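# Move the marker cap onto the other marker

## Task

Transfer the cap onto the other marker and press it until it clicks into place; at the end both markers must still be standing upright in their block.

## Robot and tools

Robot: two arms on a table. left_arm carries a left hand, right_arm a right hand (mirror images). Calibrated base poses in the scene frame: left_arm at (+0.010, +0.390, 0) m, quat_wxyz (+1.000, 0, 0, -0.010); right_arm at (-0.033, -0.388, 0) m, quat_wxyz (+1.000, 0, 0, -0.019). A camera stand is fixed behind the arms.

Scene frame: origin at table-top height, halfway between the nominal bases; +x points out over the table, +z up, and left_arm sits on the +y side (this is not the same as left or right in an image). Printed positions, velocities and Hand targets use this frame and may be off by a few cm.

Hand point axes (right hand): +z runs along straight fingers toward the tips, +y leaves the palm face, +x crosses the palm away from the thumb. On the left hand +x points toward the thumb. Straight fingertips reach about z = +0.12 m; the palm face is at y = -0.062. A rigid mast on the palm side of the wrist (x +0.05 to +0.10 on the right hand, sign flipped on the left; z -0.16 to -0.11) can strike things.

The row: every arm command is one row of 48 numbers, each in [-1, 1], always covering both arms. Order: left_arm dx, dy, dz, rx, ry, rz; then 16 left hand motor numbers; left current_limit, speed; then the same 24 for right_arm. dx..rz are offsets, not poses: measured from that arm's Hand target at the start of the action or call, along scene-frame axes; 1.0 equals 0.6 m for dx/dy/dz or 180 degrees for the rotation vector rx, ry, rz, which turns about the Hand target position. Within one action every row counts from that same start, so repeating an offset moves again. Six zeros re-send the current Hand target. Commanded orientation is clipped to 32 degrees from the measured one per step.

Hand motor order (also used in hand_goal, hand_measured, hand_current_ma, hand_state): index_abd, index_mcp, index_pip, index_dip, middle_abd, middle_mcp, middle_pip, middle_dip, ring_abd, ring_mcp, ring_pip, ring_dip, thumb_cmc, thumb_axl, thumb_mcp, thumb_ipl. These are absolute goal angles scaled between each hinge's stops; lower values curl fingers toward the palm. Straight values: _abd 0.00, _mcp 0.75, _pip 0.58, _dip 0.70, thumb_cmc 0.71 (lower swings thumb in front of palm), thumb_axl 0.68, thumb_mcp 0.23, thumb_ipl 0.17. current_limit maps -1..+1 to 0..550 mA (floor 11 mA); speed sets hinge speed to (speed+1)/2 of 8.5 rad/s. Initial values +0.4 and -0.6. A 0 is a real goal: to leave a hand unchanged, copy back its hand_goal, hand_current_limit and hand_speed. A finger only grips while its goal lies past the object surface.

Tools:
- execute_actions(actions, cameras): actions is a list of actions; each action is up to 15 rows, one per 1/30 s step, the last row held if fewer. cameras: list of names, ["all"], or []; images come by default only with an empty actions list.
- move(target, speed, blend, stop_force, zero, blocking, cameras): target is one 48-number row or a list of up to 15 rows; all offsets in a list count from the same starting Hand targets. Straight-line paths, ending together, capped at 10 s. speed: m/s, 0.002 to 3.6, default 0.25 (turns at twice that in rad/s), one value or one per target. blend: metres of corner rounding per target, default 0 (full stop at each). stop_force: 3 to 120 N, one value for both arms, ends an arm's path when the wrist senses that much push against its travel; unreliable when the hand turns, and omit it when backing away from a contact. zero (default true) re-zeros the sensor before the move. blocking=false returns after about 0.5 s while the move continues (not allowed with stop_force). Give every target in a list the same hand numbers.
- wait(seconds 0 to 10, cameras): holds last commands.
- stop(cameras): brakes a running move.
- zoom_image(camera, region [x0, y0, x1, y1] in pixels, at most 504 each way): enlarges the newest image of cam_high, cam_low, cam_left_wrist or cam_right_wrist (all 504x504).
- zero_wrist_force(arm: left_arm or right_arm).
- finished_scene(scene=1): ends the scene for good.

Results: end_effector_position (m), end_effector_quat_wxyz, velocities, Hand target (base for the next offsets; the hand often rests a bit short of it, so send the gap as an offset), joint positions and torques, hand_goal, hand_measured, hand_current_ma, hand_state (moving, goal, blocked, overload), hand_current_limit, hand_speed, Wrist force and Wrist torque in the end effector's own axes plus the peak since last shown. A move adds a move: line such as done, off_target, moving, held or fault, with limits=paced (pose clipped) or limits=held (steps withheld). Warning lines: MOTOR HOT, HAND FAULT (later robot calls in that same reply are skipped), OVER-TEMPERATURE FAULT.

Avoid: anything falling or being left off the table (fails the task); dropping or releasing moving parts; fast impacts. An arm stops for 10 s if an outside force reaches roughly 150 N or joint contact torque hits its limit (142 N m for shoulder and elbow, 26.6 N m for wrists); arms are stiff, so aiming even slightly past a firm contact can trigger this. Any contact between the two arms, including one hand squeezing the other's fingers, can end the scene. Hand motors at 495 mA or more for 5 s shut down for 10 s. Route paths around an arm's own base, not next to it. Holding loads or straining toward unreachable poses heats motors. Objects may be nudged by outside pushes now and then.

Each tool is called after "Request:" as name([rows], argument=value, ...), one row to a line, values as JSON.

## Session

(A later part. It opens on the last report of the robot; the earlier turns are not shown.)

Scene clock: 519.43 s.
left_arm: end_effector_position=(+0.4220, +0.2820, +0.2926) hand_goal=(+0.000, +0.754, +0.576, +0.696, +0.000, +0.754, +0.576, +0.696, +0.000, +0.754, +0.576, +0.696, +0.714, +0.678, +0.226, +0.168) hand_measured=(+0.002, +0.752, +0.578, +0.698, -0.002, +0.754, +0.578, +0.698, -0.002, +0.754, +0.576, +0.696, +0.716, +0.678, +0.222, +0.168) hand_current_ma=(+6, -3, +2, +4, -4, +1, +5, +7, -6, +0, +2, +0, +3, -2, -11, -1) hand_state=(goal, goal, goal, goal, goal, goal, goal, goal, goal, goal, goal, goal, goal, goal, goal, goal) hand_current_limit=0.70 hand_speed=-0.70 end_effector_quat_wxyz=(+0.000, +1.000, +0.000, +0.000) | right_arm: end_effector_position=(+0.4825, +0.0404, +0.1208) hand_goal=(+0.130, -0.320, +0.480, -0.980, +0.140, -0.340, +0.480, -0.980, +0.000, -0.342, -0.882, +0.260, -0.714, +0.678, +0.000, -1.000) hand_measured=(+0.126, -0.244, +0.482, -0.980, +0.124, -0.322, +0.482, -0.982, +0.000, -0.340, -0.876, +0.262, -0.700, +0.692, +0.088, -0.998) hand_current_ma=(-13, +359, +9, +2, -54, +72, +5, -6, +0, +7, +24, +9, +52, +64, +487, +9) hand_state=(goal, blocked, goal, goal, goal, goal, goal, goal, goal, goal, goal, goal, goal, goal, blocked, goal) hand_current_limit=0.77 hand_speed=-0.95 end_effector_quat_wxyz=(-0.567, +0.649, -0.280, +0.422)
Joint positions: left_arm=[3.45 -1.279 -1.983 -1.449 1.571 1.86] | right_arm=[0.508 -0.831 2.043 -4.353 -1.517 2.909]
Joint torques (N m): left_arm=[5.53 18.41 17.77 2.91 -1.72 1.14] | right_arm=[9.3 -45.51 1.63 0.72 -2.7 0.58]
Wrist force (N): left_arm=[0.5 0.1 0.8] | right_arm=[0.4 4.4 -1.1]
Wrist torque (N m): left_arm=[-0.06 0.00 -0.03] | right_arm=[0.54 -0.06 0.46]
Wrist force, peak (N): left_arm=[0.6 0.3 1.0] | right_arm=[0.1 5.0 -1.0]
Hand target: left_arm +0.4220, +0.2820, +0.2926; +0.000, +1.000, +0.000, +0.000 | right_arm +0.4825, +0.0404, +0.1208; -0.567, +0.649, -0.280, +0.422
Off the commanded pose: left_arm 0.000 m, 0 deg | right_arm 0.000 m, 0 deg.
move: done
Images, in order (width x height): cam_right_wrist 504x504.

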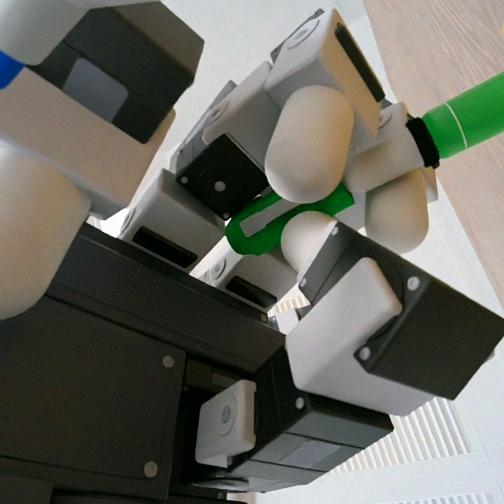

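Request:
move([
  [0,0,0,0,0,0, 0,0.754,0.576,0.696,0,0.754,0.576,0.696,0,0.754,0.576,0.696,0.714,0.678,0.226,0.168,0.7,-0.7, 0,0,-0.0133,0,0,0, 0.13,-0.32,0.48,-0.98,0.14,-0.34,0.48,-0.98,0,-0.342,-0.882,0.26,-0.714,0.678,0.0,-1.0,0.77,-0.95],
], speed=[0.012], stop_force=3, cameras=["cam_right_wrist","cam_low"])

Request:
zoom_image(camera="cam_right_wrist", region=[220, 80, 440, 280])

Request:
zoom_image(camera="cam_low", region=[130, 250, 190, 310])

Scene clock: 521.80 s.
left_arm: end_effector_position=(+0.4220, +0.2820, +0.2926) hand_goal=(+0.000, +0.754, +0.576, +0.696, +0.000, +0.754, +0.576, +0.696, +0.000, +0.754, +0.576, +0.696, +0.714, +0.678, +0.226, +0.168) hand_measured=(+0.002, +0.752, +0.578, +0.698, -0.002, +0.754, +0.578, +0.698, -0.002, +0.754, +0.576, +0.696, +0.716, +0.678, +0.222, +0.168) hand_current_ma=(+6, -3, +2, +4, -4, +1, +5, +7, -6, +0, +2, +0, +3, -2, -11, -1) hand_state=(goal, goal, goal, goal, goal, goal, goal, goal, goal, goal, goal, goal, goal, goal, goal, goal) hand_current_limit=0.70 hand_speed=-0.70 end_effector_quat_wxyz=(+0.000, +1.000, +0.000, +0.000) | right_arm: end_effector_position=(+0.4824, +0.0404, +0.1194) hand_goal=(+0.130, -0.320, +0.480, -0.980, +0.140, -0.340, +0.480, -0.980, +0.000, -0.342, -0.882, +0.260, -0.714, +0.678, +0.000, -1.000) hand_measured=(+0.128, -0.244, +0.484, -0.982, +0.124, -0.322, +0.480, -0.982, +0.000, -0.340, -0.876, +0.262, -0.700, +0.692, +0.088, -0.998) hand_current_ma=(-4, +359, +15, -7, -54, +72, +3, -6, +0, +7, +24, +9, +52, +64, +487, +5) hand_state=(goal, blocked, goal, goal, goal, goal, goal, goal, goal, goal, goal, goal, goal, goal, blocked, goal) hand_current_limit=0.77 hand_speed=-0.95 end_effector_quat_wxyz=(-0.567, +0.649, -0.280, +0.422)
Joint positions: left_arm=[3.45 -1.279 -1.983 -1.449 1.571 1.86] | right_arm=[0.508 -0.827 2.043 -4.356 -1.517 2.909]
Joint torques (N m): left_arm=[5.13 18.08 17.87 2.94 -1.66 1.25] | right_arm=[10.45 -45.29 2.04 1.17 -2.69 0.46]
Wrist force (N): left_arm=[0.3 0.3 0.7] | right_arm=[0.4 3.1 -0.7]
Wrist torque (N m): left_arm=[-0.04 0.02 -0.05] | right_arm=[0.47 -0.03 0.44]
Wrist force, peak (N): left_arm=[0.7 0.2 1.0] | right_arm=[0.3 4.8 -1.0]
Hand target: left_arm +0.4220, +0.2820, +0.2926; +0.000, +1.000, +0.000, +0.000 | right_arm +0.4824, +0.0404, +0.1194; -0.567, +0.649, -0.280, +0.422 (not the last commanded pose)
Off the commanded pose: left_arm 0.000 m, 0 deg | right_arm 0.007 m, 0 deg.
move: contact (right_arm)
Images, in order (width x height): cam_low 504x504, cam_right_wrist 504x504.

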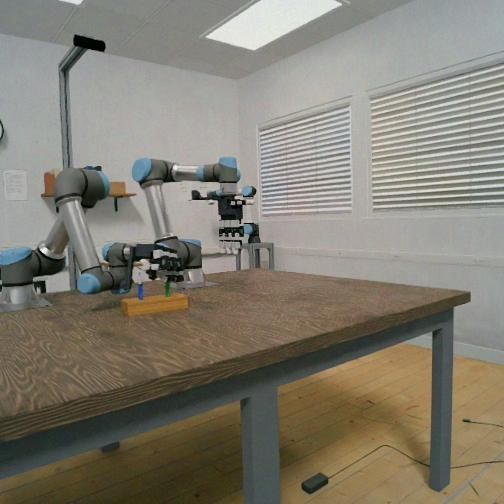

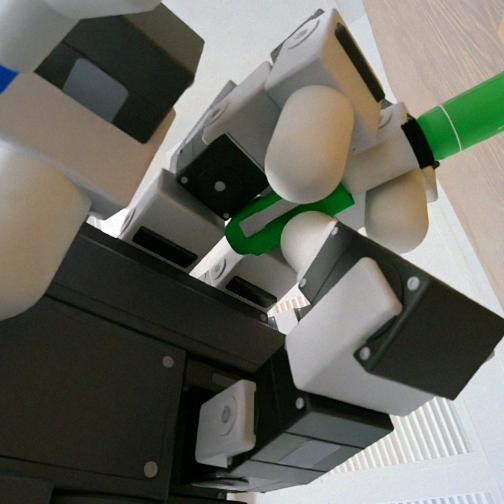

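Scaled by 2.291.

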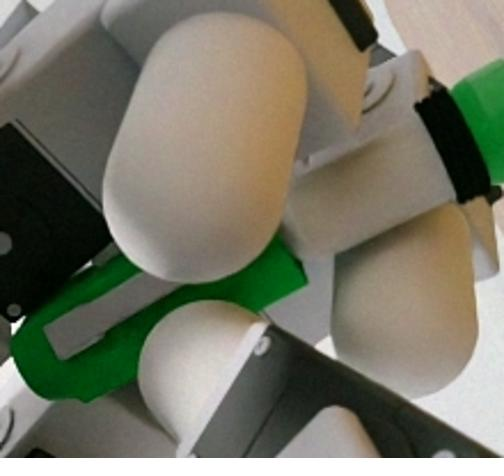

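Scaled by 8.400.

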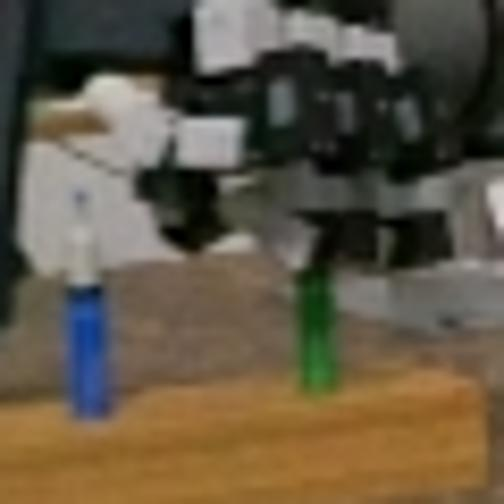

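Request:
zoom_image(camera="cam_right_wrist", region=[320, 140, 400, 220])

Scaled by 6.300.

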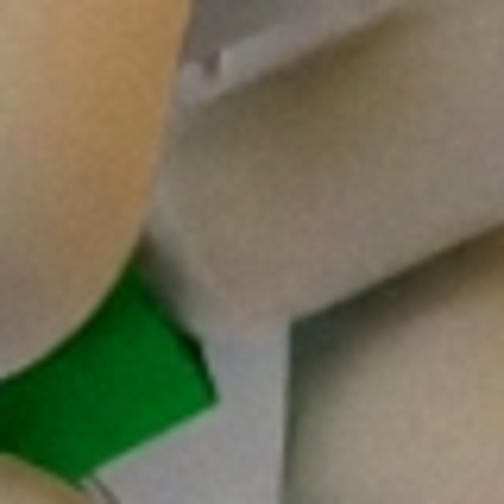

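Request:
move([
  [0,0,0,0,0,0, 0,0.754,0.576,0.696,0,0.754,0.576,0.696,0,0.754,0.576,0.696,0.714,0.678,0.226,0.168,0.7,-0.7, 0,0,0.0017,0,0,0, 0.13,-0.32,0.48,-0.98,0.14,-0.34,0.48,-0.98,0,-0.342,-0.882,0.26,-0.714,0.678,0.0,-1.0,0.77,-0.95],
  [0,0,0,0,0,0, 0,0.754,0.576,0.696,0,0.754,0.576,0.696,0,0.754,0.576,0.696,0.714,0.678,0.226,0.168,0.7,-0.7, 0.003,0.005,0.0017,0,0,0, 0.13,-0.32,0.48,-0.98,0.14,-0.34,0.48,-0.98,0,-0.342,-0.882,0.26,-0.714,0.678,0.0,-1.0,0.77,-0.95],
  [0,0,0,0,0,0, 0,0.754,0.576,0.696,0,0.754,0.576,0.696,0,0.754,0.576,0.696,0.714,0.678,0.226,0.168,0.7,-0.7, 0.003,0.005,-0.0133,0,0,0, 0.13,-0.32,0.48,-0.98,0.14,-0.34,0.48,-0.98,0,-0.342,-0.882,0.26,-0.714,0.678,0.0,-1.0,0.77,-0.95],
], speed=[0.012], stop_force=3, cameras=["cam_right_wrist","cam_low"])

Request:
zoom_image(camera="cam_right_wrist", region=[220, 80, 440, 280])

speed must be one number or one for each of the 3 targets, got a list of 1; nothing of the call was run

Scaled by 2.291.

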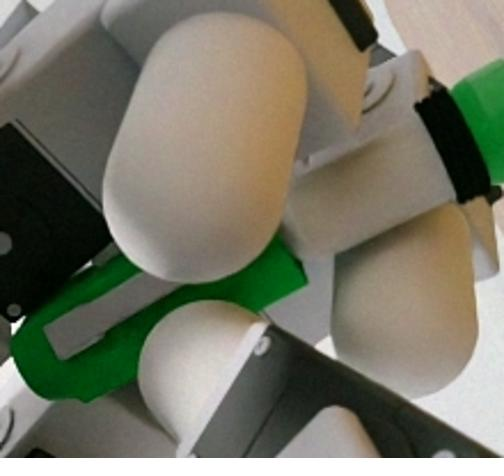

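Request:
move([
  [0,0,0,0,0,0, 0,0.754,0.576,0.696,0,0.754,0.576,0.696,0,0.754,0.576,0.696,0.714,0.678,0.226,0.168,0.7,-0.7, 0,0,0.0017,0,0,0, 0.13,-0.32,0.48,-0.98,0.14,-0.34,0.48,-0.98,0,-0.342,-0.882,0.26,-0.714,0.678,0.0,-1.0,0.77,-0.95],
  [0,0,0,0,0,0, 0,0.754,0.576,0.696,0,0.754,0.576,0.696,0,0.754,0.576,0.696,0.714,0.678,0.226,0.168,0.7,-0.7, 0.003,0.005,0.0017,0,0,0, 0.13,-0.32,0.48,-0.98,0.14,-0.34,0.48,-0.98,0,-0.342,-0.882,0.26,-0.714,0.678,0.0,-1.0,0.77,-0.95],
  [0,0,0,0,0,0, 0,0.754,0.576,0.696,0,0.754,0.576,0.696,0,0.754,0.576,0.696,0.714,0.678,0.226,0.168,0.7,-0.7, 0.003,0.005,-0.0133,0,0,0, 0.13,-0.32,0.48,-0.98,0.14,-0.34,0.48,-0.98,0,-0.342,-0.882,0.26,-0.714,0.678,0.0,-1.0,0.77,-0.95],
], speed=0.012, stop_force=3, cameras=["cam_right_wrist","cam_low"])

Request:
zoom_image(camera="cam_right_wrist", region=[220, 80, 440, 280])

Request:
zoom_image(camera="cam_right_wrist", region=[320, 140, 400, 220])

Scene clock: 528.37 s.
left_arm: end_effector_position=(+0.4220, +0.2820, +0.2926) hand_goal=(+0.000, +0.754, +0.576, +0.696, +0.000, +0.754, +0.576, +0.696, +0.000, +0.754, +0.576, +0.696, +0.714, +0.678, +0.226, +0.168) hand_measured=(+0.002, +0.752, +0.578, +0.698, -0.002, +0.754, +0.578, +0.698, -0.002, +0.754, +0.576, +0.696, +0.716, +0.678, +0.222, +0.168) hand_current_ma=(+6, -3, +2, +4, -4, +1, +5, +7, -6, +0, +2, +0, +3, -2, -11, -1) hand_state=(goal, goal, goal, goal, goal, goal, goal, goal, goal, goal, goal, goal, goal, goal, goal, goal) hand_current_limit=0.70 hand_speed=-0.70 end_effector_quat_wxyz=(+0.000, +1.000, +0.000, +0.000) | right_arm: end_effector_position=(+0.4842, +0.0433, +0.1188) hand_goal=(+0.130, -0.320, +0.480, -0.980, +0.140, -0.340, +0.480, -0.980, +0.000, -0.342, -0.882, +0.260, -0.714, +0.678, +0.000, -1.000) hand_measured=(+0.128, -0.244, +0.482, -0.986, +0.124, -0.322, +0.480, -0.982, +0.000, -0.340, -0.876, +0.262, -0.700, +0.692, +0.088, -0.998) hand_current_ma=(-5, +357, +9, -24, -54, +72, +3, -6, +0, +7, +24, +9, +52, +64, +487, +8) hand_state=(goal, blocked, goal, goal, goal, goal, goal, goal, goal, goal, goal, goal, goal, goal, blocked, goal) hand_current_limit=0.77 hand_speed=-0.95 end_effector_quat_wxyz=(-0.567, +0.650, -0.280, +0.422)
Joint positions: left_arm=[3.45 -1.279 -1.983 -1.449 1.571 1.86] | right_arm=[0.513 -0.823 2.033 -4.35 -1.521 2.909]
Joint torques (N m): left_arm=[5.02 18.41 17.71 3.27 -1.81 1.18] | right_arm=[-1.34 -44.04 1.56 1.15 0.02 0.91]
Wrist force (N): left_arm=[0.6 0.3 0.9] | right_arm=[0.7 2.5 -0.9]
Wrist torque (N m): left_arm=[-0.05 -0.01 -0.02] | right_arm=[0.50 -0.06 0.49]
Wrist force, peak (N): left_arm=[0.6 0.3 1.1] | right_arm=[0.2 5.0 -0.7]
Hand target: left_arm +0.4220, +0.2820, +0.2926; +0.000, +1.000, +0.000, +0.000 | right_arm +0.4842, +0.0433, +0.1188; -0.567, +0.650, -0.280, +0.422 (not the last commanded pose)
Off the commanded pose: left_arm 0.000 m, 0 deg | right_arm 0.007 m, 0 deg.
move: contact (right_arm); path passed 2 of 3 targets
Images, in order (width x height): cam_low 504x504, cam_right_wrist 504x504.

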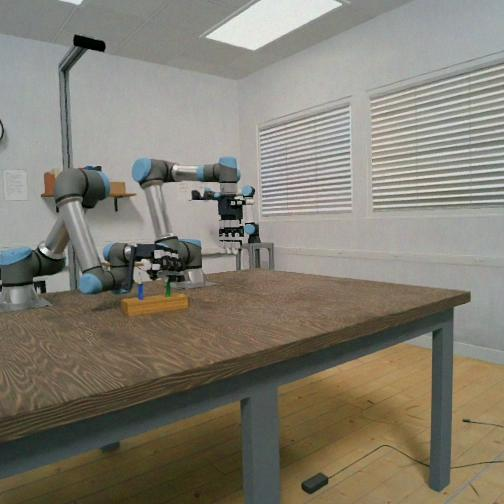

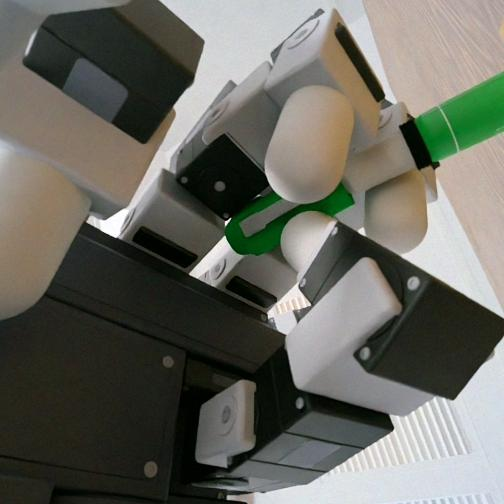

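Scaled by 2.291.

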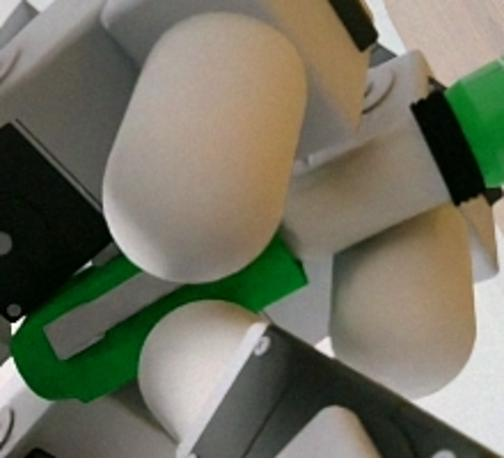

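Scaled by 6.300.

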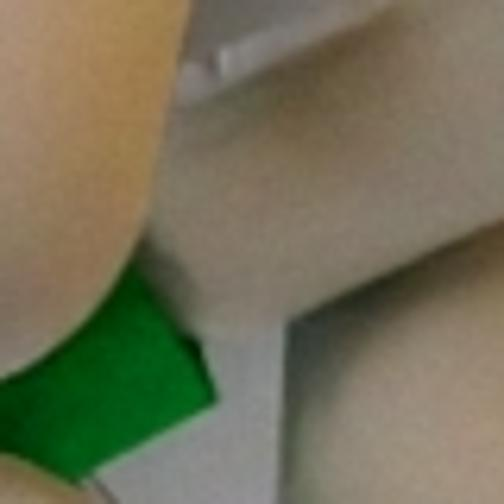

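Request:
move([
  [0,0,0,0,0,0, 0,0.754,0.576,0.696,0,0.754,0.576,0.696,0,0.754,0.576,0.696,0.714,0.678,0.226,0.168,0.7,-0.7, 0,0,0.0025,0,0,0, 0.13,-0.32,0.48,-0.98,0.14,-0.34,0.48,-0.98,0,-0.342,-0.882,0.26,-0.714,0.678,0.0,-1.0,0.77,-0.95],
  [0,0,0,0,0,0, 0,0.754,0.576,0.696,0,0.754,0.576,0.696,0,0.754,0.576,0.696,0.714,0.678,0.226,0.168,0.7,-0.7, 0.0,-0.0067,0.0025,0,0,0, 0.13,-0.32,0.48,-0.98,0.14,-0.34,0.48,-0.98,0,-0.342,-0.882,0.26,-0.714,0.678,0.0,-1.0,0.77,-0.95],
], speed=0.012, cameras=["cam_right_wrist"])

Request:
zoom_image(camera="cam_right_wrist", region=[320, 140, 400, 220])

Scene clock: 532.40 s.
left_arm: end_effector_position=(+0.4220, +0.2820, +0.2926) hand_goal=(+0.000, +0.754, +0.576, +0.696, +0.000, +0.754, +0.576, +0.696, +0.000, +0.754, +0.576, +0.696, +0.714, +0.678, +0.226, +0.168) hand_measured=(+0.002, +0.752, +0.578, +0.698, -0.002, +0.754, +0.578, +0.698, -0.002, +0.754, +0.576, +0.696, +0.716, +0.678, +0.222, +0.168) hand_current_ma=(+6, -3, +2, +4, -4, +1, +5, +7, -6, +0, +2, +0, +3, -2, -11, -1) hand_state=(goal, goal, goal, goal, goal, goal, goal, goal, goal, goal, goal, goal, goal, goal, goal, goal) hand_current_limit=0.70 hand_speed=-0.70 end_effector_quat_wxyz=(+0.000, +1.000, +0.000, +0.000) | right_arm: end_effector_position=(+0.4842, +0.0394, +0.1203) hand_goal=(+0.130, -0.320, +0.480, -0.980, +0.140, -0.340, +0.480, -0.980, +0.000, -0.342, -0.882, +0.260, -0.714, +0.678, +0.000, -1.000) hand_measured=(+0.130, -0.244, +0.484, -0.982, +0.124, -0.322, +0.480, -0.982, +0.000, -0.340, -0.876, +0.262, -0.700, +0.692, +0.088, -0.998) hand_current_ma=(+0, +357, +10, -5, -54, +72, +3, -6, +0, +7, +24, +9, +52, +64, +487, +9) hand_state=(goal, blocked, goal, goal, goal, goal, goal, goal, goal, goal, goal, goal, goal, goal, blocked, goal) hand_current_limit=0.77 hand_speed=-0.95 end_effector_quat_wxyz=(-0.567, +0.650, -0.280, +0.422)
Joint positions: left_arm=[3.45 -1.279 -1.983 -1.449 1.571 1.86] | right_arm=[0.504 -0.829 2.041 -4.353 -1.513 2.909]
Joint torques (N m): left_arm=[5.03 18.24 17.72 3.52 -1.65 1.3] | right_arm=[-9.8 -45.82 1.76 -4.68 2.57 0.27]
Wrist force (N): left_arm=[0.6 0.2 0.9] | right_arm=[0.2 4.4 -0.7]
Wrist torque (N m): left_arm=[-0.06 -0.01 -0.02] | right_arm=[0.49 -0.05 0.45]
Wrist force, peak (N): left_arm=[0.8 0.2 1.1] | right_arm=[0.3 4.8 -1.0]
Hand target: left_arm +0.4220, +0.2820, +0.2926; +0.000, +1.000, +0.000, +0.000 | right_arm +0.4842, +0.0393, +0.1203; -0.567, +0.650, -0.280, +0.422
Off the commanded pose: left_arm 0.000 m, 0 deg | right_arm 0.000 m, 0 deg.
move: done
Images, in order (width x height): cam_right_wrist 504x504.

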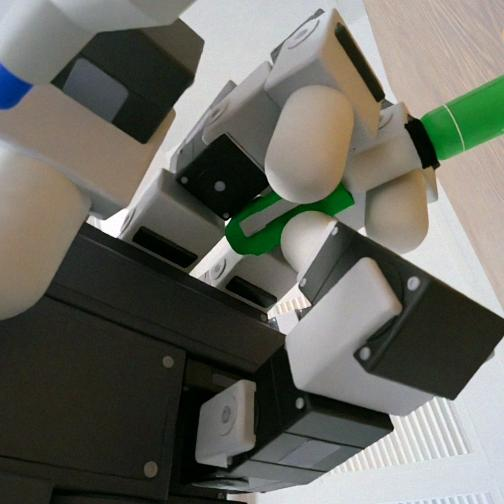

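Scaled by 6.300.

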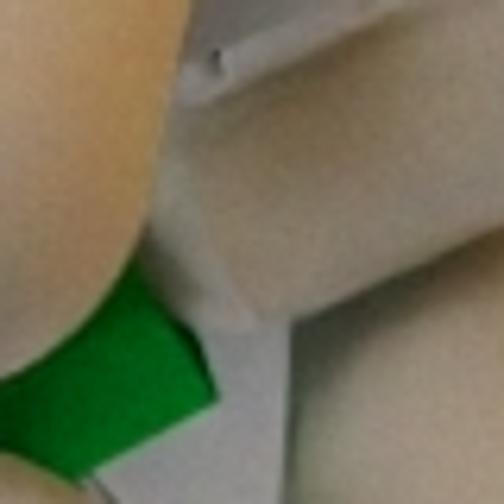

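Request:
move([
  [0,0,0,0,0,0, 0,0.754,0.576,0.696,0,0.754,0.576,0.696,0,0.754,0.576,0.696,0.714,0.678,0.226,0.168,0.7,-0.7, 0,0,-0.0133,0,0,0, 0.13,-0.32,0.48,-0.98,0.14,-0.34,0.48,-0.98,0,-0.342,-0.882,0.26,-0.714,0.678,0.0,-1.0,0.77,-0.95],
], speed=0.012, stop_force=3, cameras=["cam_right_wrist","cam_low"])

Request:
zoom_image(camera="cam_right_wrist", region=[320, 140, 400, 220])

Request:
zoom_image(camera="cam_low", region=[130, 250, 190, 310])

Scene clock: 534.23 s.
left_arm: end_effector_position=(+0.4220, +0.2820, +0.2926) hand_goal=(+0.000, +0.754, +0.576, +0.696, +0.000, +0.754, +0.576, +0.696, +0.000, +0.754, +0.576, +0.696, +0.714, +0.678, +0.226, +0.168) hand_measured=(+0.002, +0.752, +0.578, +0.698, -0.002, +0.754, +0.578, +0.698, -0.002, +0.754, +0.576, +0.696, +0.716, +0.678, +0.222, +0.168) hand_current_ma=(+6, -3, +2, +4, -4, +1, +5, +7, -6, +0, +2, +0, +3, -2, -11, -1) hand_state=(goal, goal, goal, goal, goal, goal, goal, goal, goal, goal, goal, goal, goal, goal, goal, goal) hand_current_limit=0.70 hand_speed=-0.70 end_effector_quat_wxyz=(+0.000, +1.000, +0.000, +0.000) | right_arm: end_effector_position=(+0.4841, +0.0392, +0.1193) hand_goal=(+0.130, -0.320, +0.480, -0.980, +0.140, -0.340, +0.480, -0.980, +0.000, -0.342, -0.882, +0.260, -0.714, +0.678, +0.000, -1.000) hand_measured=(+0.130, -0.244, +0.484, -0.984, +0.124, -0.322, +0.480, -0.982, +0.000, -0.340, -0.876, +0.262, -0.700, +0.692, +0.088, -0.998) hand_current_ma=(+0, +357, +14, -12, -54, +72, +2, -6, +0, +7, +24, +9, +52, +64, +487, +6) hand_state=(goal, blocked, goal, goal, goal, goal, goal, goal, goal, goal, goal, goal, goal, goal, blocked, goal) hand_current_limit=0.77 hand_speed=-0.95 end_effector_quat_wxyz=(-0.567, +0.650, -0.280, +0.422)
Joint positions: left_arm=[3.45 -1.279 -1.983 -1.449 1.571 1.86] | right_arm=[0.504 -0.827 2.041 -4.355 -1.512 2.909]
Joint torques (N m): left_arm=[4.14 18.3 18.27 3.45 -1.94 1.12] | right_arm=[-9.19 -44.11 2 1.15 2.13 -0.26]
Wrist force (N): left_arm=[0.6 0.2 0.6] | right_arm=[0.8 3.0 -0.7]
Wrist torque (N m): left_arm=[-0.04 -0.02 -0.03] | right_arm=[0.51 -0.07 0.49]
Wrist force, peak (N): left_arm=[0.7 0.5 1.0] | right_arm=[0.2 4.9 -0.9]
Hand target: left_arm +0.4220, +0.2820, +0.2926; +0.000, +1.000, +0.000, +0.000 | right_arm +0.4841, +0.0392, +0.1193; -0.567, +0.650, -0.280, +0.422 (not the last commanded pose)
Off the commanded pose: left_arm 0.000 m, 0 deg | right_arm 0.007 m, 0 deg.
move: contact (right_arm)
Images, in order (width x height): cam_low 504x504, cam_right_wrist 504x504.

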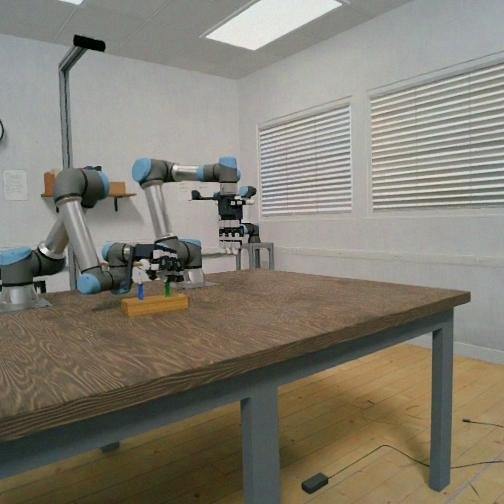

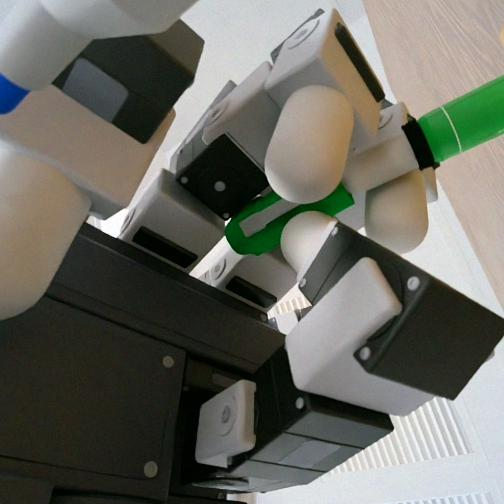

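Scaled by 6.300.

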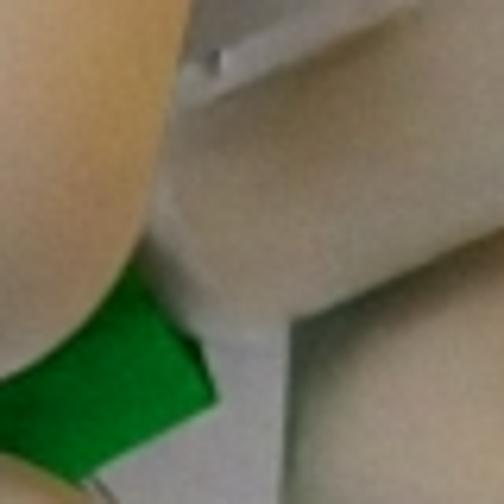

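Scaled by 8.400.

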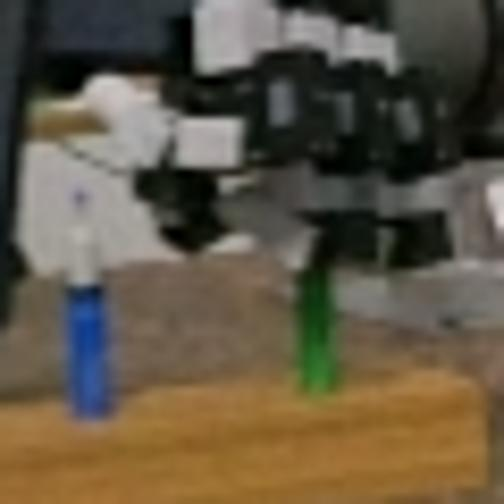

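Request:
move([
  [0,0,0,0,0,0, 0,0.754,0.576,0.696,0,0.754,0.576,0.696,0,0.754,0.576,0.696,0.714,0.678,0.226,0.168,0.7,-0.7, 0,0,0.0083,0,0,0, 0.13,-0.32,0.48,-0.98,0.14,-0.34,0.48,-0.98,0,-0.342,-0.882,0.26,-0.714,0.678,0.0,-1.0,0.77,-0.95],
  [0,0,0,0,0,0, 0,0.754,0.576,0.696,0,0.754,0.576,0.696,0,0.754,0.576,0.696,0.714,0.678,0.226,0.168,0.7,-0.7, 0.0,0.0,0.006,-0.0167,0.0361,0, 0.13,-0.32,0.48,-0.98,0.14,-0.34,0.48,-0.98,0,-0.342,-0.882,0.26,-0.714,0.678,0.0,-1.0,0.77,-0.95],
], speed=0.02, cameras=["cam_right_wrist","cam_low"])

Request:
zoom_image(camera="cam_right_wrist", region=[300, 100, 420, 220])

Request:
zoom_image(camera="cam_low", region=[130, 250, 190, 310])

Scene clock: 542.10 s.
left_arm: end_effector_position=(+0.4220, +0.2820, +0.2926) hand_goal=(+0.000, +0.754, +0.576, +0.696, +0.000, +0.754, +0.576, +0.696, +0.000, +0.754, +0.576, +0.696, +0.714, +0.678, +0.226, +0.168) hand_measured=(+0.002, +0.752, +0.578, +0.698, -0.002, +0.754, +0.578, +0.698, -0.002, +0.754, +0.576, +0.696, +0.716, +0.678, +0.222, +0.168) hand_current_ma=(+6, -3, +2, +4, -4, +1, +5, +7, -6, +0, +2, +0, +3, -2, -11, -1) hand_state=(goal, goal, goal, goal, goal, goal, goal, goal, goal, goal, goal, goal, goal, goal, goal, goal) hand_current_limit=0.70 hand_speed=-0.70 end_effector_quat_wxyz=(+0.000, +1.000, +0.000, +0.000) | right_arm: end_effector_position=(+0.4841, +0.0392, +0.1229) hand_goal=(+0.130, -0.320, +0.480, -0.980, +0.140, -0.340, +0.480, -0.980, +0.000, -0.342, -0.882, +0.260, -0.714, +0.678, +0.000, -1.000) hand_measured=(+0.132, -0.244, +0.502, -0.982, +0.124, -0.322, +0.480, -0.982, +0.000, -0.340, -0.876, +0.262, -0.700, +0.692, +0.088, -0.998) hand_current_ma=(+9, +356, +83, -3, -54, +72, +2, -6, +0, +7, +24, +9, +52, +64, +487, +9) hand_state=(goal, blocked, blocked, goal, goal, goal, goal, goal, goal, goal, goal, goal, goal, goal, blocked, goal) hand_current_limit=0.77 hand_speed=-0.95 end_effector_quat_wxyz=(-0.533, +0.687, -0.301, +0.392)
Joint positions: left_arm=[3.45 -1.279 -1.983 -1.449 1.571 1.86] | right_arm=[0.503 -0.905 2.049 -4.16 -1.511 2.913]
Joint torques (N m): left_arm=[3.87 17.21 18.05 3.51 -1.7 1.23] | right_arm=[-9.57 -44.98 -12.31 0.54 2.39 1.17]
Wrist force (N): left_arm=[0.6 0.2 0.8] | right_arm=[0.1 4.6 0.4]
Wrist torque (N m): left_arm=[-0.06 -0.02 -0.02] | right_arm=[0.60 -0.04 0.40]
Wrist force, peak (N): left_arm=[0.7 0.2 1.0] | right_arm=[0.4 5.1 -0.3]
Hand target: left_arm +0.4220, +0.2820, +0.2926; +0.000, +1.000, +0.000, +0.000 | right_arm +0.4841, +0.0392, +0.1229; -0.533, +0.687, -0.301, +0.392
Off the commanded pose: left_arm 0.000 m, 0 deg | right_arm 0.000 m, 0 deg.
move: done
Images, in order (width x height): cam_low 504x504, cam_right_wrist 504x504.

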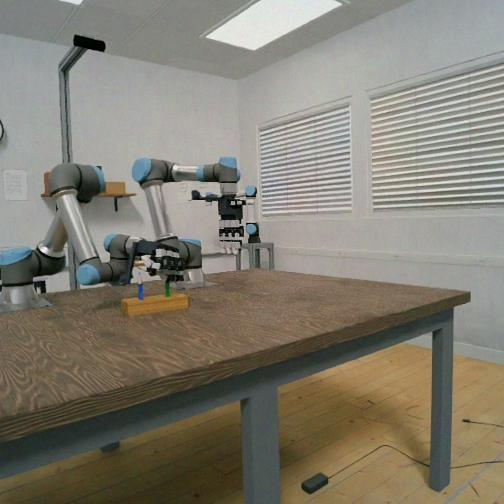

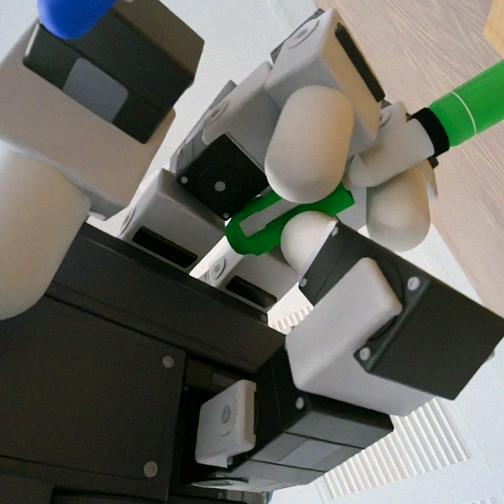

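Scaled by 4.200.

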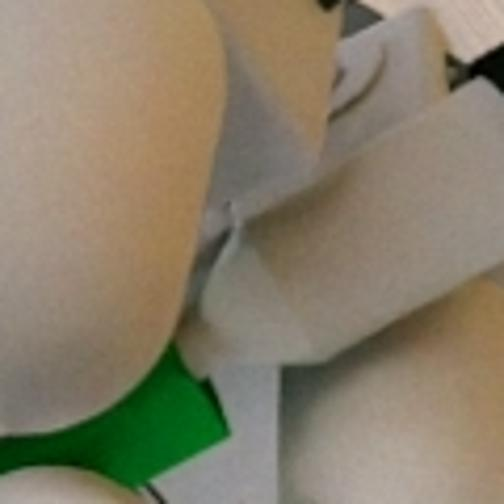

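Scaled by 8.400.

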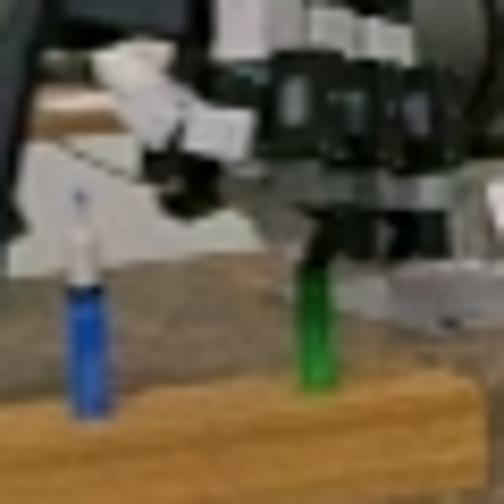

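Request:
move([
  [0,0,0,0,0,0, 0,0.754,0.576,0.696,0,0.754,0.576,0.696,0,0.754,0.576,0.696,0.714,0.678,0.226,0.168,0.7,-0.7, 0,0,-0.0167,0,0,0, 0.13,-0.32,0.48,-0.98,0.14,-0.34,0.48,-0.98,0,-0.342,-0.882,0.26,-0.714,0.678,0.0,-1.0,0.77,-0.95],
], speed=0.012, stop_force=3, cameras=["cam_right_wrist","cam_low"])

Request:
zoom_image(camera="cam_right_wrist", region=[300, 100, 420, 220])

Scene clock: 545.10 s.
left_arm: end_effector_position=(+0.4220, +0.2820, +0.2926) hand_goal=(+0.000, +0.754, +0.576, +0.696, +0.000, +0.754, +0.576, +0.696, +0.000, +0.754, +0.576, +0.696, +0.714, +0.678, +0.226, +0.168) hand_measured=(+0.002, +0.752, +0.578, +0.698, -0.002, +0.754, +0.578, +0.698, -0.002, +0.754, +0.576, +0.696, +0.716, +0.678, +0.222, +0.168) hand_current_ma=(+6, -3, +2, +4, -4, +1, +5, +7, -6, +0, +2, +0, +3, -2, -11, -1) hand_state=(goal, goal, goal, goal, goal, goal, goal, goal, goal, goal, goal, goal, goal, goal, goal, goal) hand_current_limit=0.70 hand_speed=-0.70 end_effector_quat_wxyz=(+0.000, +1.000, +0.000, +0.000) | right_arm: end_effector_position=(+0.4841, +0.0392, +0.1214) hand_goal=(+0.130, -0.320, +0.480, -0.980, +0.140, -0.340, +0.480, -0.980, +0.000, -0.342, -0.882, +0.260, -0.714, +0.678, +0.000, -1.000) hand_measured=(+0.136, -0.244, +0.502, -0.980, +0.124, -0.322, +0.480, -0.982, +0.000, -0.340, -0.876, +0.262, -0.700, +0.692, +0.088, -1.000) hand_current_ma=(+18, +356, +83, -2, -54, +72, +2, -6, +0, +7, +24, +9, +52, +63, +487, +3) hand_state=(goal, blocked, blocked, goal, goal, goal, goal, goal, goal, goal, goal, goal, goal, goal, blocked, goal) hand_current_limit=0.77 hand_speed=-0.95 end_effector_quat_wxyz=(-0.533, +0.687, -0.300, +0.392)
Joint positions: left_arm=[3.45 -1.279 -1.983 -1.449 1.571 1.86] | right_arm=[0.503 -0.902 2.049 -4.164 -1.511 2.913]
Joint torques (N m): left_arm=[4.63 18.01 18.73 3.48 -1.69 1.19] | right_arm=[-7.89 -44.26 -1.25 0.45 2.34 1.07]
Wrist force (N): left_arm=[0.5 0.1 0.9] | right_arm=[-0.1 4.4 0.3]
Wrist torque (N m): left_arm=[-0.08 0.01 -0.03] | right_arm=[0.55 -0.02 0.38]
Wrist force, peak (N): left_arm=[0.6 0.3 1.0] | right_arm=[-0.1 5.0 0.4]
Hand target: left_arm +0.4220, +0.2820, +0.2926; +0.000, +1.000, +0.000, +0.000 | right_arm +0.4841, +0.0392, +0.1214; -0.533, +0.687, -0.300, +0.392 (not the last commanded pose)
Off the commanded pose: left_arm 0.000 m, 0 deg | right_arm 0.008 m, 0 deg.
move: contact (right_arm)
Images, in order (width x height): cam_low 504x504, cam_right_wrist 504x504.

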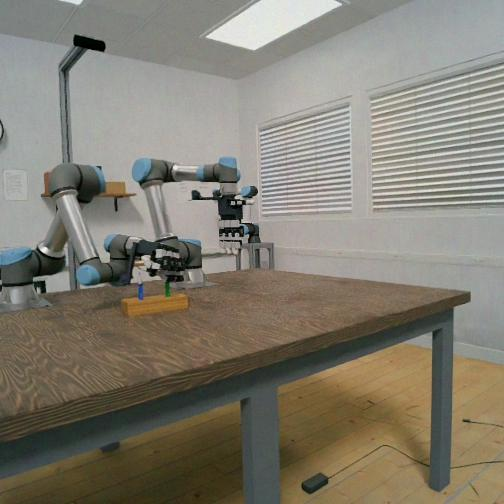

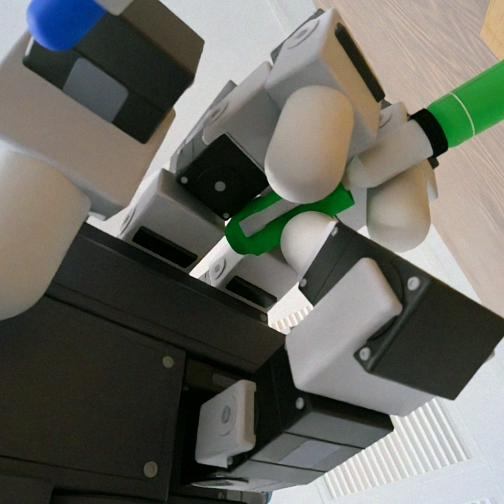

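Scaled by 4.200.

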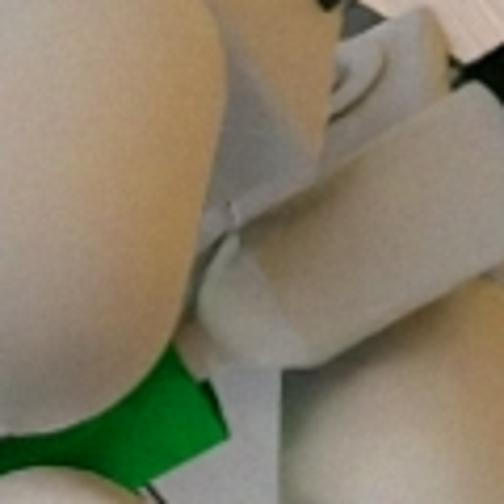

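Request:
move([
  [0,0,0,0,0,0, 0,0.754,0.576,0.696,0,0.754,0.576,0.696,0,0.754,0.576,0.696,0.714,0.678,0.226,0.168,0.7,-0.7, 0,0,0.0,0,0,0, 0.13,-0.244,0.502,-0.98,0.125,-0.322,0.48,-0.982,0,-0.342,-0.882,0.26,-0.70,0.69,0.088,-1.0,0.77,-0.98],
], speed=0.012, cameras=["cam_right_wrist"])

Request:
zoom_image(camera="cam_right_wrist", region=[220, 80, 440, 280])

Scene clock: 551.00 s.
left_arm: end_effector_position=(+0.4220, +0.2820, +0.2926) hand_goal=(+0.000, +0.754, +0.576, +0.696, +0.000, +0.754, +0.576, +0.696, +0.000, +0.754, +0.576, +0.696, +0.714, +0.678, +0.226, +0.168) hand_measured=(+0.002, +0.752, +0.578, +0.698, -0.002, +0.754, +0.578, +0.698, -0.002, +0.754, +0.576, +0.696, +0.716, +0.678, +0.222, +0.168) hand_current_ma=(+6, -3, +2, +4, -4, +1, +5, +7, -6, +0, +2, +0, +3, -2, -11, -1) hand_state=(goal, goal, goal, goal, goal, goal, goal, goal, goal, goal, goal, goal, goal, goal, goal, goal) hand_current_limit=0.70 hand_speed=-0.70 end_effector_quat_wxyz=(+0.000, +1.000, +0.000, +0.000) | right_arm: end_effector_position=(+0.4841, +0.0392, +0.1214) hand_goal=(+0.130, -0.244, +0.502, -0.980, +0.126, -0.322, +0.480, -0.982, +0.000, -0.342, -0.882, +0.260, -0.700, +0.690, +0.088, -1.000) hand_measured=(+0.136, -0.242, +0.510, -0.980, +0.122, -0.320, +0.480, -0.982, +0.000, -0.340, -0.876, +0.262, -0.698, +0.692, +0.088, -0.998) hand_current_ma=(+18, +210, +31, -2, -15, +8, +2, +0, +0, +7, +24, +9, +10, +6, +320, +11) hand_state=(goal, moving, goal, goal, goal, goal, goal, goal, goal, goal, goal, goal, goal, goal, moving, goal) hand_current_limit=0.77 hand_speed=-0.98 end_effector_quat_wxyz=(-0.533, +0.687, -0.300, +0.392)
Joint positions: left_arm=[3.45 -1.279 -1.983 -1.449 1.571 1.86] | right_arm=[0.503 -0.902 2.049 -4.164 -1.511 2.913]
Joint torques (N m): left_arm=[4.41 18.5 19.14 3.56 -1.59 1.24] | right_arm=[-5.23 -44.12 0.56 0.48 1.55 1.17]
Wrist force (N): left_arm=[0.6 0.3 0.8] | right_arm=[-0.1 4.2 -0.1]
Wrist torque (N m): left_arm=[-0.04 -0.01 -0.03] | right_arm=[0.50 -0.03 0.37]
Wrist force, peak (N): left_arm=[0.7 0.3 1.1] | right_arm=[0.1 4.8 0.1]
Hand target: left_arm +0.4220, +0.2820, +0.2926; +0.000, +1.000, +0.000, +0.000 | right_arm +0.4841, +0.0392, +0.1214; -0.533, +0.687, -0.300, +0.392
Off the commanded pose: left_arm 0.000 m, 0 deg | right_arm 0.000 m, 0 deg.
move: done
Images, in order (width x height): cam_right_wrist 504x504.

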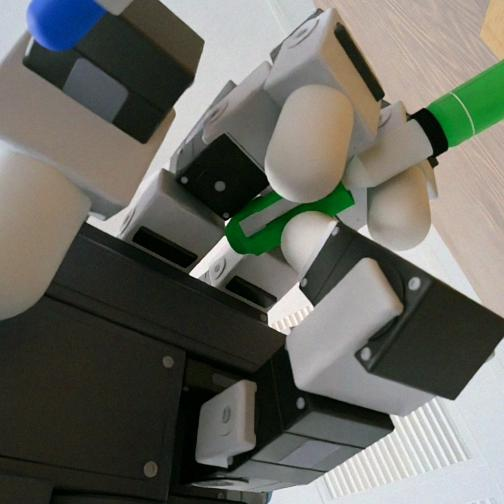

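Scaled by 2.291.

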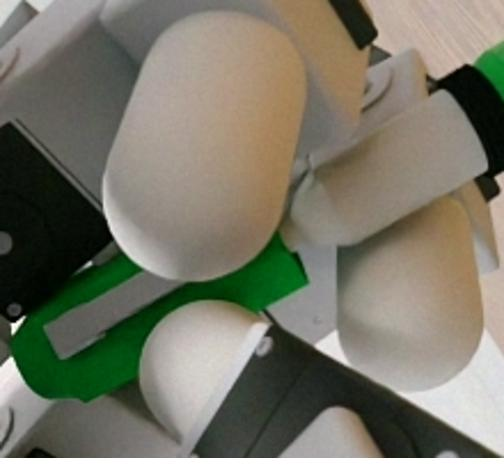

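Request:
move([
  [0,0,0,0,0,0, 0,0.754,0.576,0.696,0,0.754,0.576,0.696,0,0.754,0.576,0.696,0.714,0.678,0.226,0.168,0.7,-0.7, 0,0,-0.0117,0,0,0, 0.13,-0.244,0.502,-0.98,0.125,-0.322,0.48,-0.982,0,-0.342,-0.882,0.26,-0.70,0.69,0.092,-1.0,0.77,-0.98],
], speed=0.01, stop_force=3, cameras=["cam_right_wrist"])

Request:
zoom_image(camera="cam_right_wrist", region=[220, 80, 440, 280])

Scene clock: 553.07 s.
left_arm: end_effector_position=(+0.4220, +0.2820, +0.2926) hand_goal=(+0.000, +0.754, +0.576, +0.696, +0.000, +0.754, +0.576, +0.696, +0.000, +0.754, +0.576, +0.696, +0.714, +0.678, +0.226, +0.168) hand_measured=(+0.002, +0.752, +0.578, +0.698, -0.002, +0.754, +0.578, +0.698, -0.002, +0.754, +0.576, +0.696, +0.716, +0.678, +0.222, +0.168) hand_current_ma=(+6, -3, +2, +4, -4, +1, +5, +7, -6, +0, +2, +0, +3, -2, -11, -1) hand_state=(goal, goal, goal, goal, goal, goal, goal, goal, goal, goal, goal, goal, goal, goal, goal, goal) hand_current_limit=0.70 hand_speed=-0.70 end_effector_quat_wxyz=(+0.000, +1.000, +0.000, +0.000) | right_arm: end_effector_position=(+0.4841, +0.0392, +0.1178) hand_goal=(+0.130, -0.244, +0.502, -0.980, +0.126, -0.322, +0.480, -0.982, +0.000, -0.342, -0.882, +0.260, -0.700, +0.690, +0.092, -1.000) hand_measured=(+0.132, -0.230, +0.506, -0.984, +0.120, -0.320, +0.480, -0.982, +0.000, -0.340, -0.876, +0.262, -0.696, +0.692, +0.098, -1.000) hand_current_ma=(+6, +54, +10, -12, -16, +9, +2, +0, +0, +7, +24, +9, +15, +7, +26, +0) hand_state=(goal, goal, goal, goal, goal, goal, goal, goal, goal, goal, goal, goal, goal, goal, goal, goal) hand_current_limit=0.77 hand_speed=-0.98 end_effector_quat_wxyz=(-0.533, +0.687, -0.300, +0.392)
Joint positions: left_arm=[3.45 -1.279 -1.983 -1.449 1.571 1.86] | right_arm=[0.503 -0.893 2.048 -4.172 -1.511 2.913]
Joint torques (N m): left_arm=[4.92 18.81 19.04 3.5 -1.56 1.16] | right_arm=[-3.52 -45.05 0.55 0.77 1.39 1.07]
Wrist force (N): left_arm=[0.5 0.3 0.6] | right_arm=[0.3 3.2 -0.7]
Wrist torque (N m): left_arm=[-0.04 0.00 -0.04] | right_arm=[0.48 -0.05 0.39]
Wrist force, peak (N): left_arm=[0.9 0.1 0.9] | right_arm=[0.0 4.4 -0.7]
Hand target: left_arm +0.4220, +0.2820, +0.2926; +0.000, +1.000, +0.000, +0.000 | right_arm +0.4841, +0.0392, +0.1178; -0.533, +0.687, -0.301, +0.392 (not the last commanded pose)
Off the commanded pose: left_arm 0.000 m, 0 deg | right_arm 0.003 m, 0 deg.
move: contact (right_arm)
Images, in order (width x height): cam_right_wrist 504x504.

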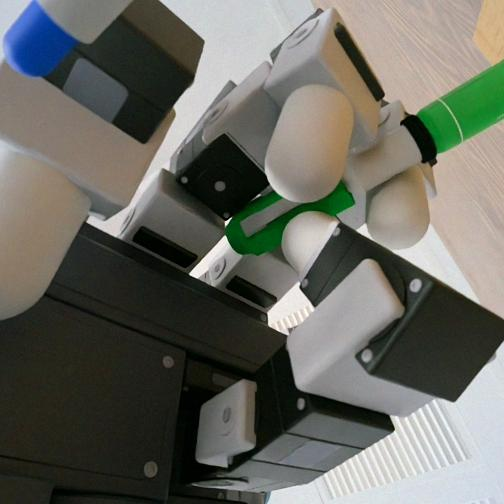

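Scaled by 2.291.

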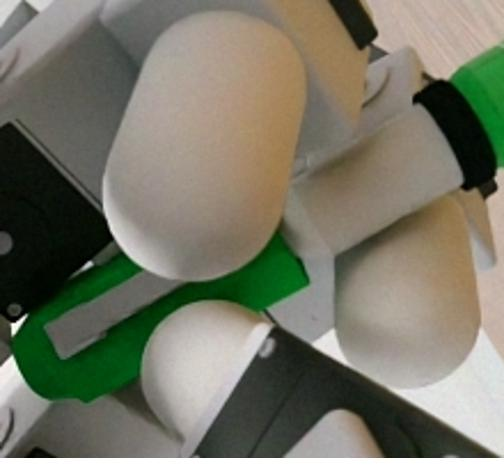

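Request:
move([
  [0,0,0,0,0,0, 0,0.754,0.576,0.696,0,0.754,0.576,0.696,0,0.754,0.576,0.696,0.714,0.678,0.226,0.168,0.7,-0.7, 0,0,0.0,0,0,0, 0.13,-0.235,0.504,-0.98,0.125,-0.322,0.48,-0.982,0,-0.342,-0.882,0.26,-0.70,0.69,0.115,-1.0,0.77,-0.98],
], speed=0.01, cameras=["cam_right_wrist"])

Request:
zoom_image(camera="cam_right_wrist", region=[220, 80, 440, 280])

Scene clock: 554.23 s.
left_arm: end_effector_position=(+0.4220, +0.2820, +0.2926) hand_goal=(+0.000, +0.754, +0.576, +0.696, +0.000, +0.754, +0.576, +0.696, +0.000, +0.754, +0.576, +0.696, +0.714, +0.678, +0.226, +0.168) hand_measured=(+0.002, +0.752, +0.578, +0.698, -0.002, +0.754, +0.578, +0.698, -0.002, +0.754, +0.576, +0.696, +0.716, +0.678, +0.222, +0.168) hand_current_ma=(+6, -3, +2, +4, -4, +1, +5, +7, -6, +0, +2, +0, +3, -2, -11, -1) hand_state=(goal, goal, goal, goal, goal, goal, goal, goal, goal, goal, goal, goal, goal, goal, goal, goal) hand_current_limit=0.70 hand_speed=-0.70 end_effector_quat_wxyz=(+0.000, +1.000, +0.000, +0.000) | right_arm: end_effector_position=(+0.4841, +0.0392, +0.1178) hand_goal=(+0.130, -0.234, +0.504, -0.980, +0.126, -0.322, +0.480, -0.982, +0.000, -0.342, -0.882, +0.260, -0.700, +0.690, +0.116, -1.000) hand_measured=(+0.132, -0.228, +0.506, -0.984, +0.120, -0.320, +0.480, -0.982, +0.000, -0.340, -0.876, +0.262, -0.696, +0.692, +0.110, -1.000) hand_current_ma=(+5, +21, +4, -12, -16, +9, +2, +0, +0, +7, +24, +9, +15, +7, -32, +0) hand_state=(goal, goal, goal, goal, goal, goal, goal, goal, goal, goal, goal, goal, goal, goal, goal, goal) hand_current_limit=0.77 hand_speed=-0.98 end_effector_quat_wxyz=(-0.533, +0.687, -0.301, +0.392)
Joint positions: left_arm=[3.45 -1.279 -1.983 -1.449 1.571 1.86] | right_arm=[0.503 -0.893 2.048 -4.172 -1.511 2.913]
Joint torques (N m): left_arm=[4.29 17.89 18.9 3.54 -1.74 1.07] | right_arm=[-3.04 -43.36 0.47 0.54 1.41 1.11]
Wrist force (N): left_arm=[0.6 0.2 0.7] | right_arm=[0.5 3.1 -0.6]
Wrist torque (N m): left_arm=[-0.05 -0.01 -0.03] | right_arm=[0.46 -0.06 0.38]
Wrist force, peak (N): left_arm=[0.7 0.3 1.0] | right_arm=[0.7 3.4 -0.8]
Hand target: left_arm +0.4220, +0.2820, +0.2926; +0.000, +1.000, +0.000, +0.000 | right_arm +0.4841, +0.0392, +0.1178; -0.533, +0.687, -0.301, +0.392
Off the commanded pose: left_arm 0.000 m, 0 deg | right_arm 0.000 m, 0 deg.
move: done
Images, in order (width x height): cam_right_wrist 504x504.

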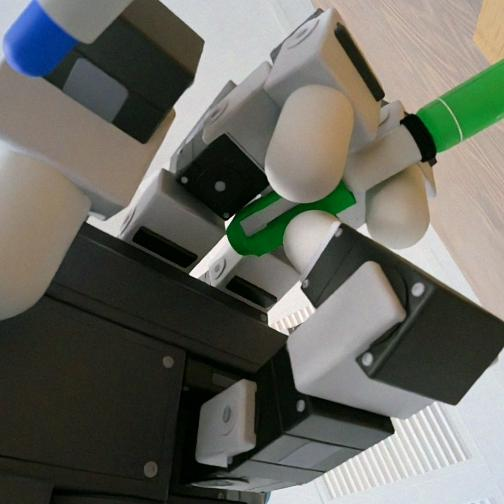

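Scaled by 2.291.

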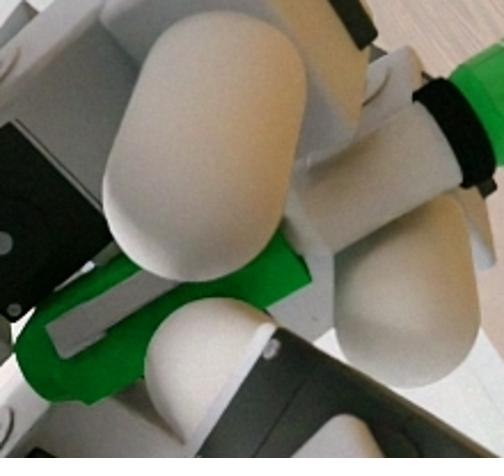

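Request:
move([
  [0,0,0,0,0,0, 0,0.754,0.576,0.696,0,0.754,0.576,0.696,0,0.754,0.576,0.696,0.714,0.678,0.226,0.168,0.7,-0.7, 0,0,0.0,0,0,0, 0.13,-0.23,0.504,-0.98,0.125,-0.322,0.48,-0.982,0,-0.342,-0.882,0.26,-0.70,0.69,0.16,-1.0,0.77,-0.98],
], speed=0.01, cameras=["cam_right_wrist"])

Request:
zoom_image(camera="cam_right_wrist", region=[220, 80, 440, 280])

Scene clock: 555.83 s.
left_arm: end_effector_position=(+0.4220, +0.2820, +0.2926) hand_goal=(+0.000, +0.754, +0.576, +0.696, +0.000, +0.754, +0.576, +0.696, +0.000, +0.754, +0.576, +0.696, +0.714, +0.678, +0.226, +0.168) hand_measured=(+0.002, +0.752, +0.578, +0.698, -0.002, +0.754, +0.578, +0.698, -0.002, +0.754, +0.576, +0.696, +0.716, +0.678, +0.222, +0.168) hand_current_ma=(+6, -3, +2, +4, -4, +1, +5, +7, -6, +0, +2, +0, +3, -2, -11, -1) hand_state=(goal, goal, goal, goal, goal, goal, goal, goal, goal, goal, goal, goal, goal, goal, goal, goal) hand_current_limit=0.70 hand_speed=-0.70 end_effector_quat_wxyz=(+0.000, +1.000, +0.000, +0.000) | right_arm: end_effector_position=(+0.4841, +0.0392, +0.1178) hand_goal=(+0.130, -0.230, +0.504, -0.980, +0.126, -0.322, +0.480, -0.982, +0.000, -0.342, -0.882, +0.260, -0.700, +0.690, +0.160, -1.000) hand_measured=(+0.132, -0.230, +0.506, -0.982, +0.124, -0.320, +0.480, -0.982, +0.000, -0.340, -0.876, +0.262, -0.696, +0.692, +0.158, -1.000) hand_current_ma=(+5, +1, +4, -8, -8, +4, +2, +0, +0, +7, +24, +9, +15, +7, -6, +0) hand_state=(goal, goal, goal, goal, goal, goal, goal, goal, goal, goal, goal, goal, goal, goal, goal, goal) hand_current_limit=0.77 hand_speed=-0.98 end_effector_quat_wxyz=(-0.533, +0.687, -0.301, +0.392)
Joint positions: left_arm=[3.45 -1.279 -1.983 -1.449 1.571 1.86] | right_arm=[0.503 -0.893 2.048 -4.172 -1.511 2.913]
Joint torques (N m): left_arm=[4.14 17.97 18.75 3.53 -1.66 1.05] | right_arm=[-2.79 -43.43 -0.52 0.25 1.43 0.85]
Wrist force (N): left_arm=[0.5 0.1 0.7] | right_arm=[0.3 4.1 -0.8]
Wrist torque (N m): left_arm=[-0.07 0.00 -0.03] | right_arm=[0.49 -0.07 0.38]
Wrist force, peak (N): left_arm=[0.6 0.3 1.1] | right_arm=[0.5 4.6 -0.7]
Hand target: left_arm +0.4220, +0.2820, +0.2926; +0.000, +1.000, +0.000, +0.000 | right_arm +0.4841, +0.0392, +0.1178; -0.533, +0.687, -0.301, +0.392
Off the commanded pose: left_arm 0.000 m, 0 deg | right_arm 0.000 m, 0 deg.
move: done
Images, in order (width x height): cam_right_wrist 504x504.

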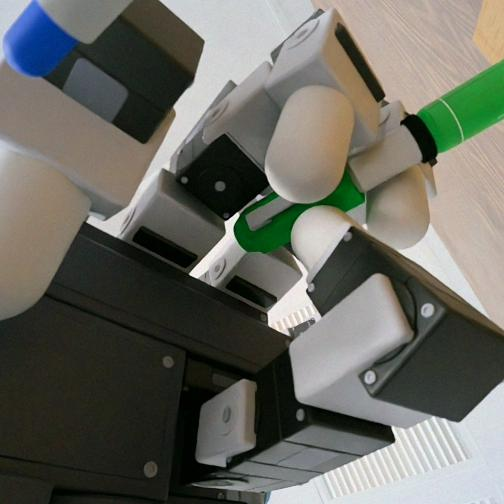

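Scaled by 2.291.

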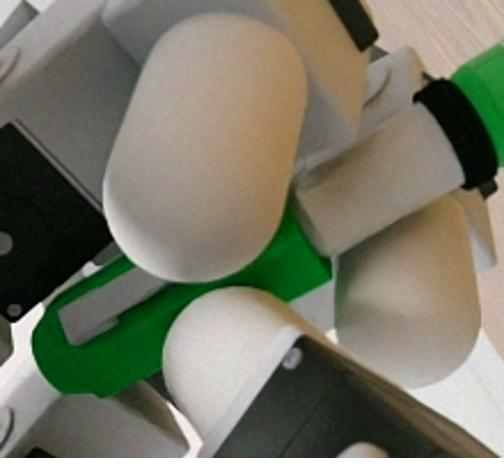

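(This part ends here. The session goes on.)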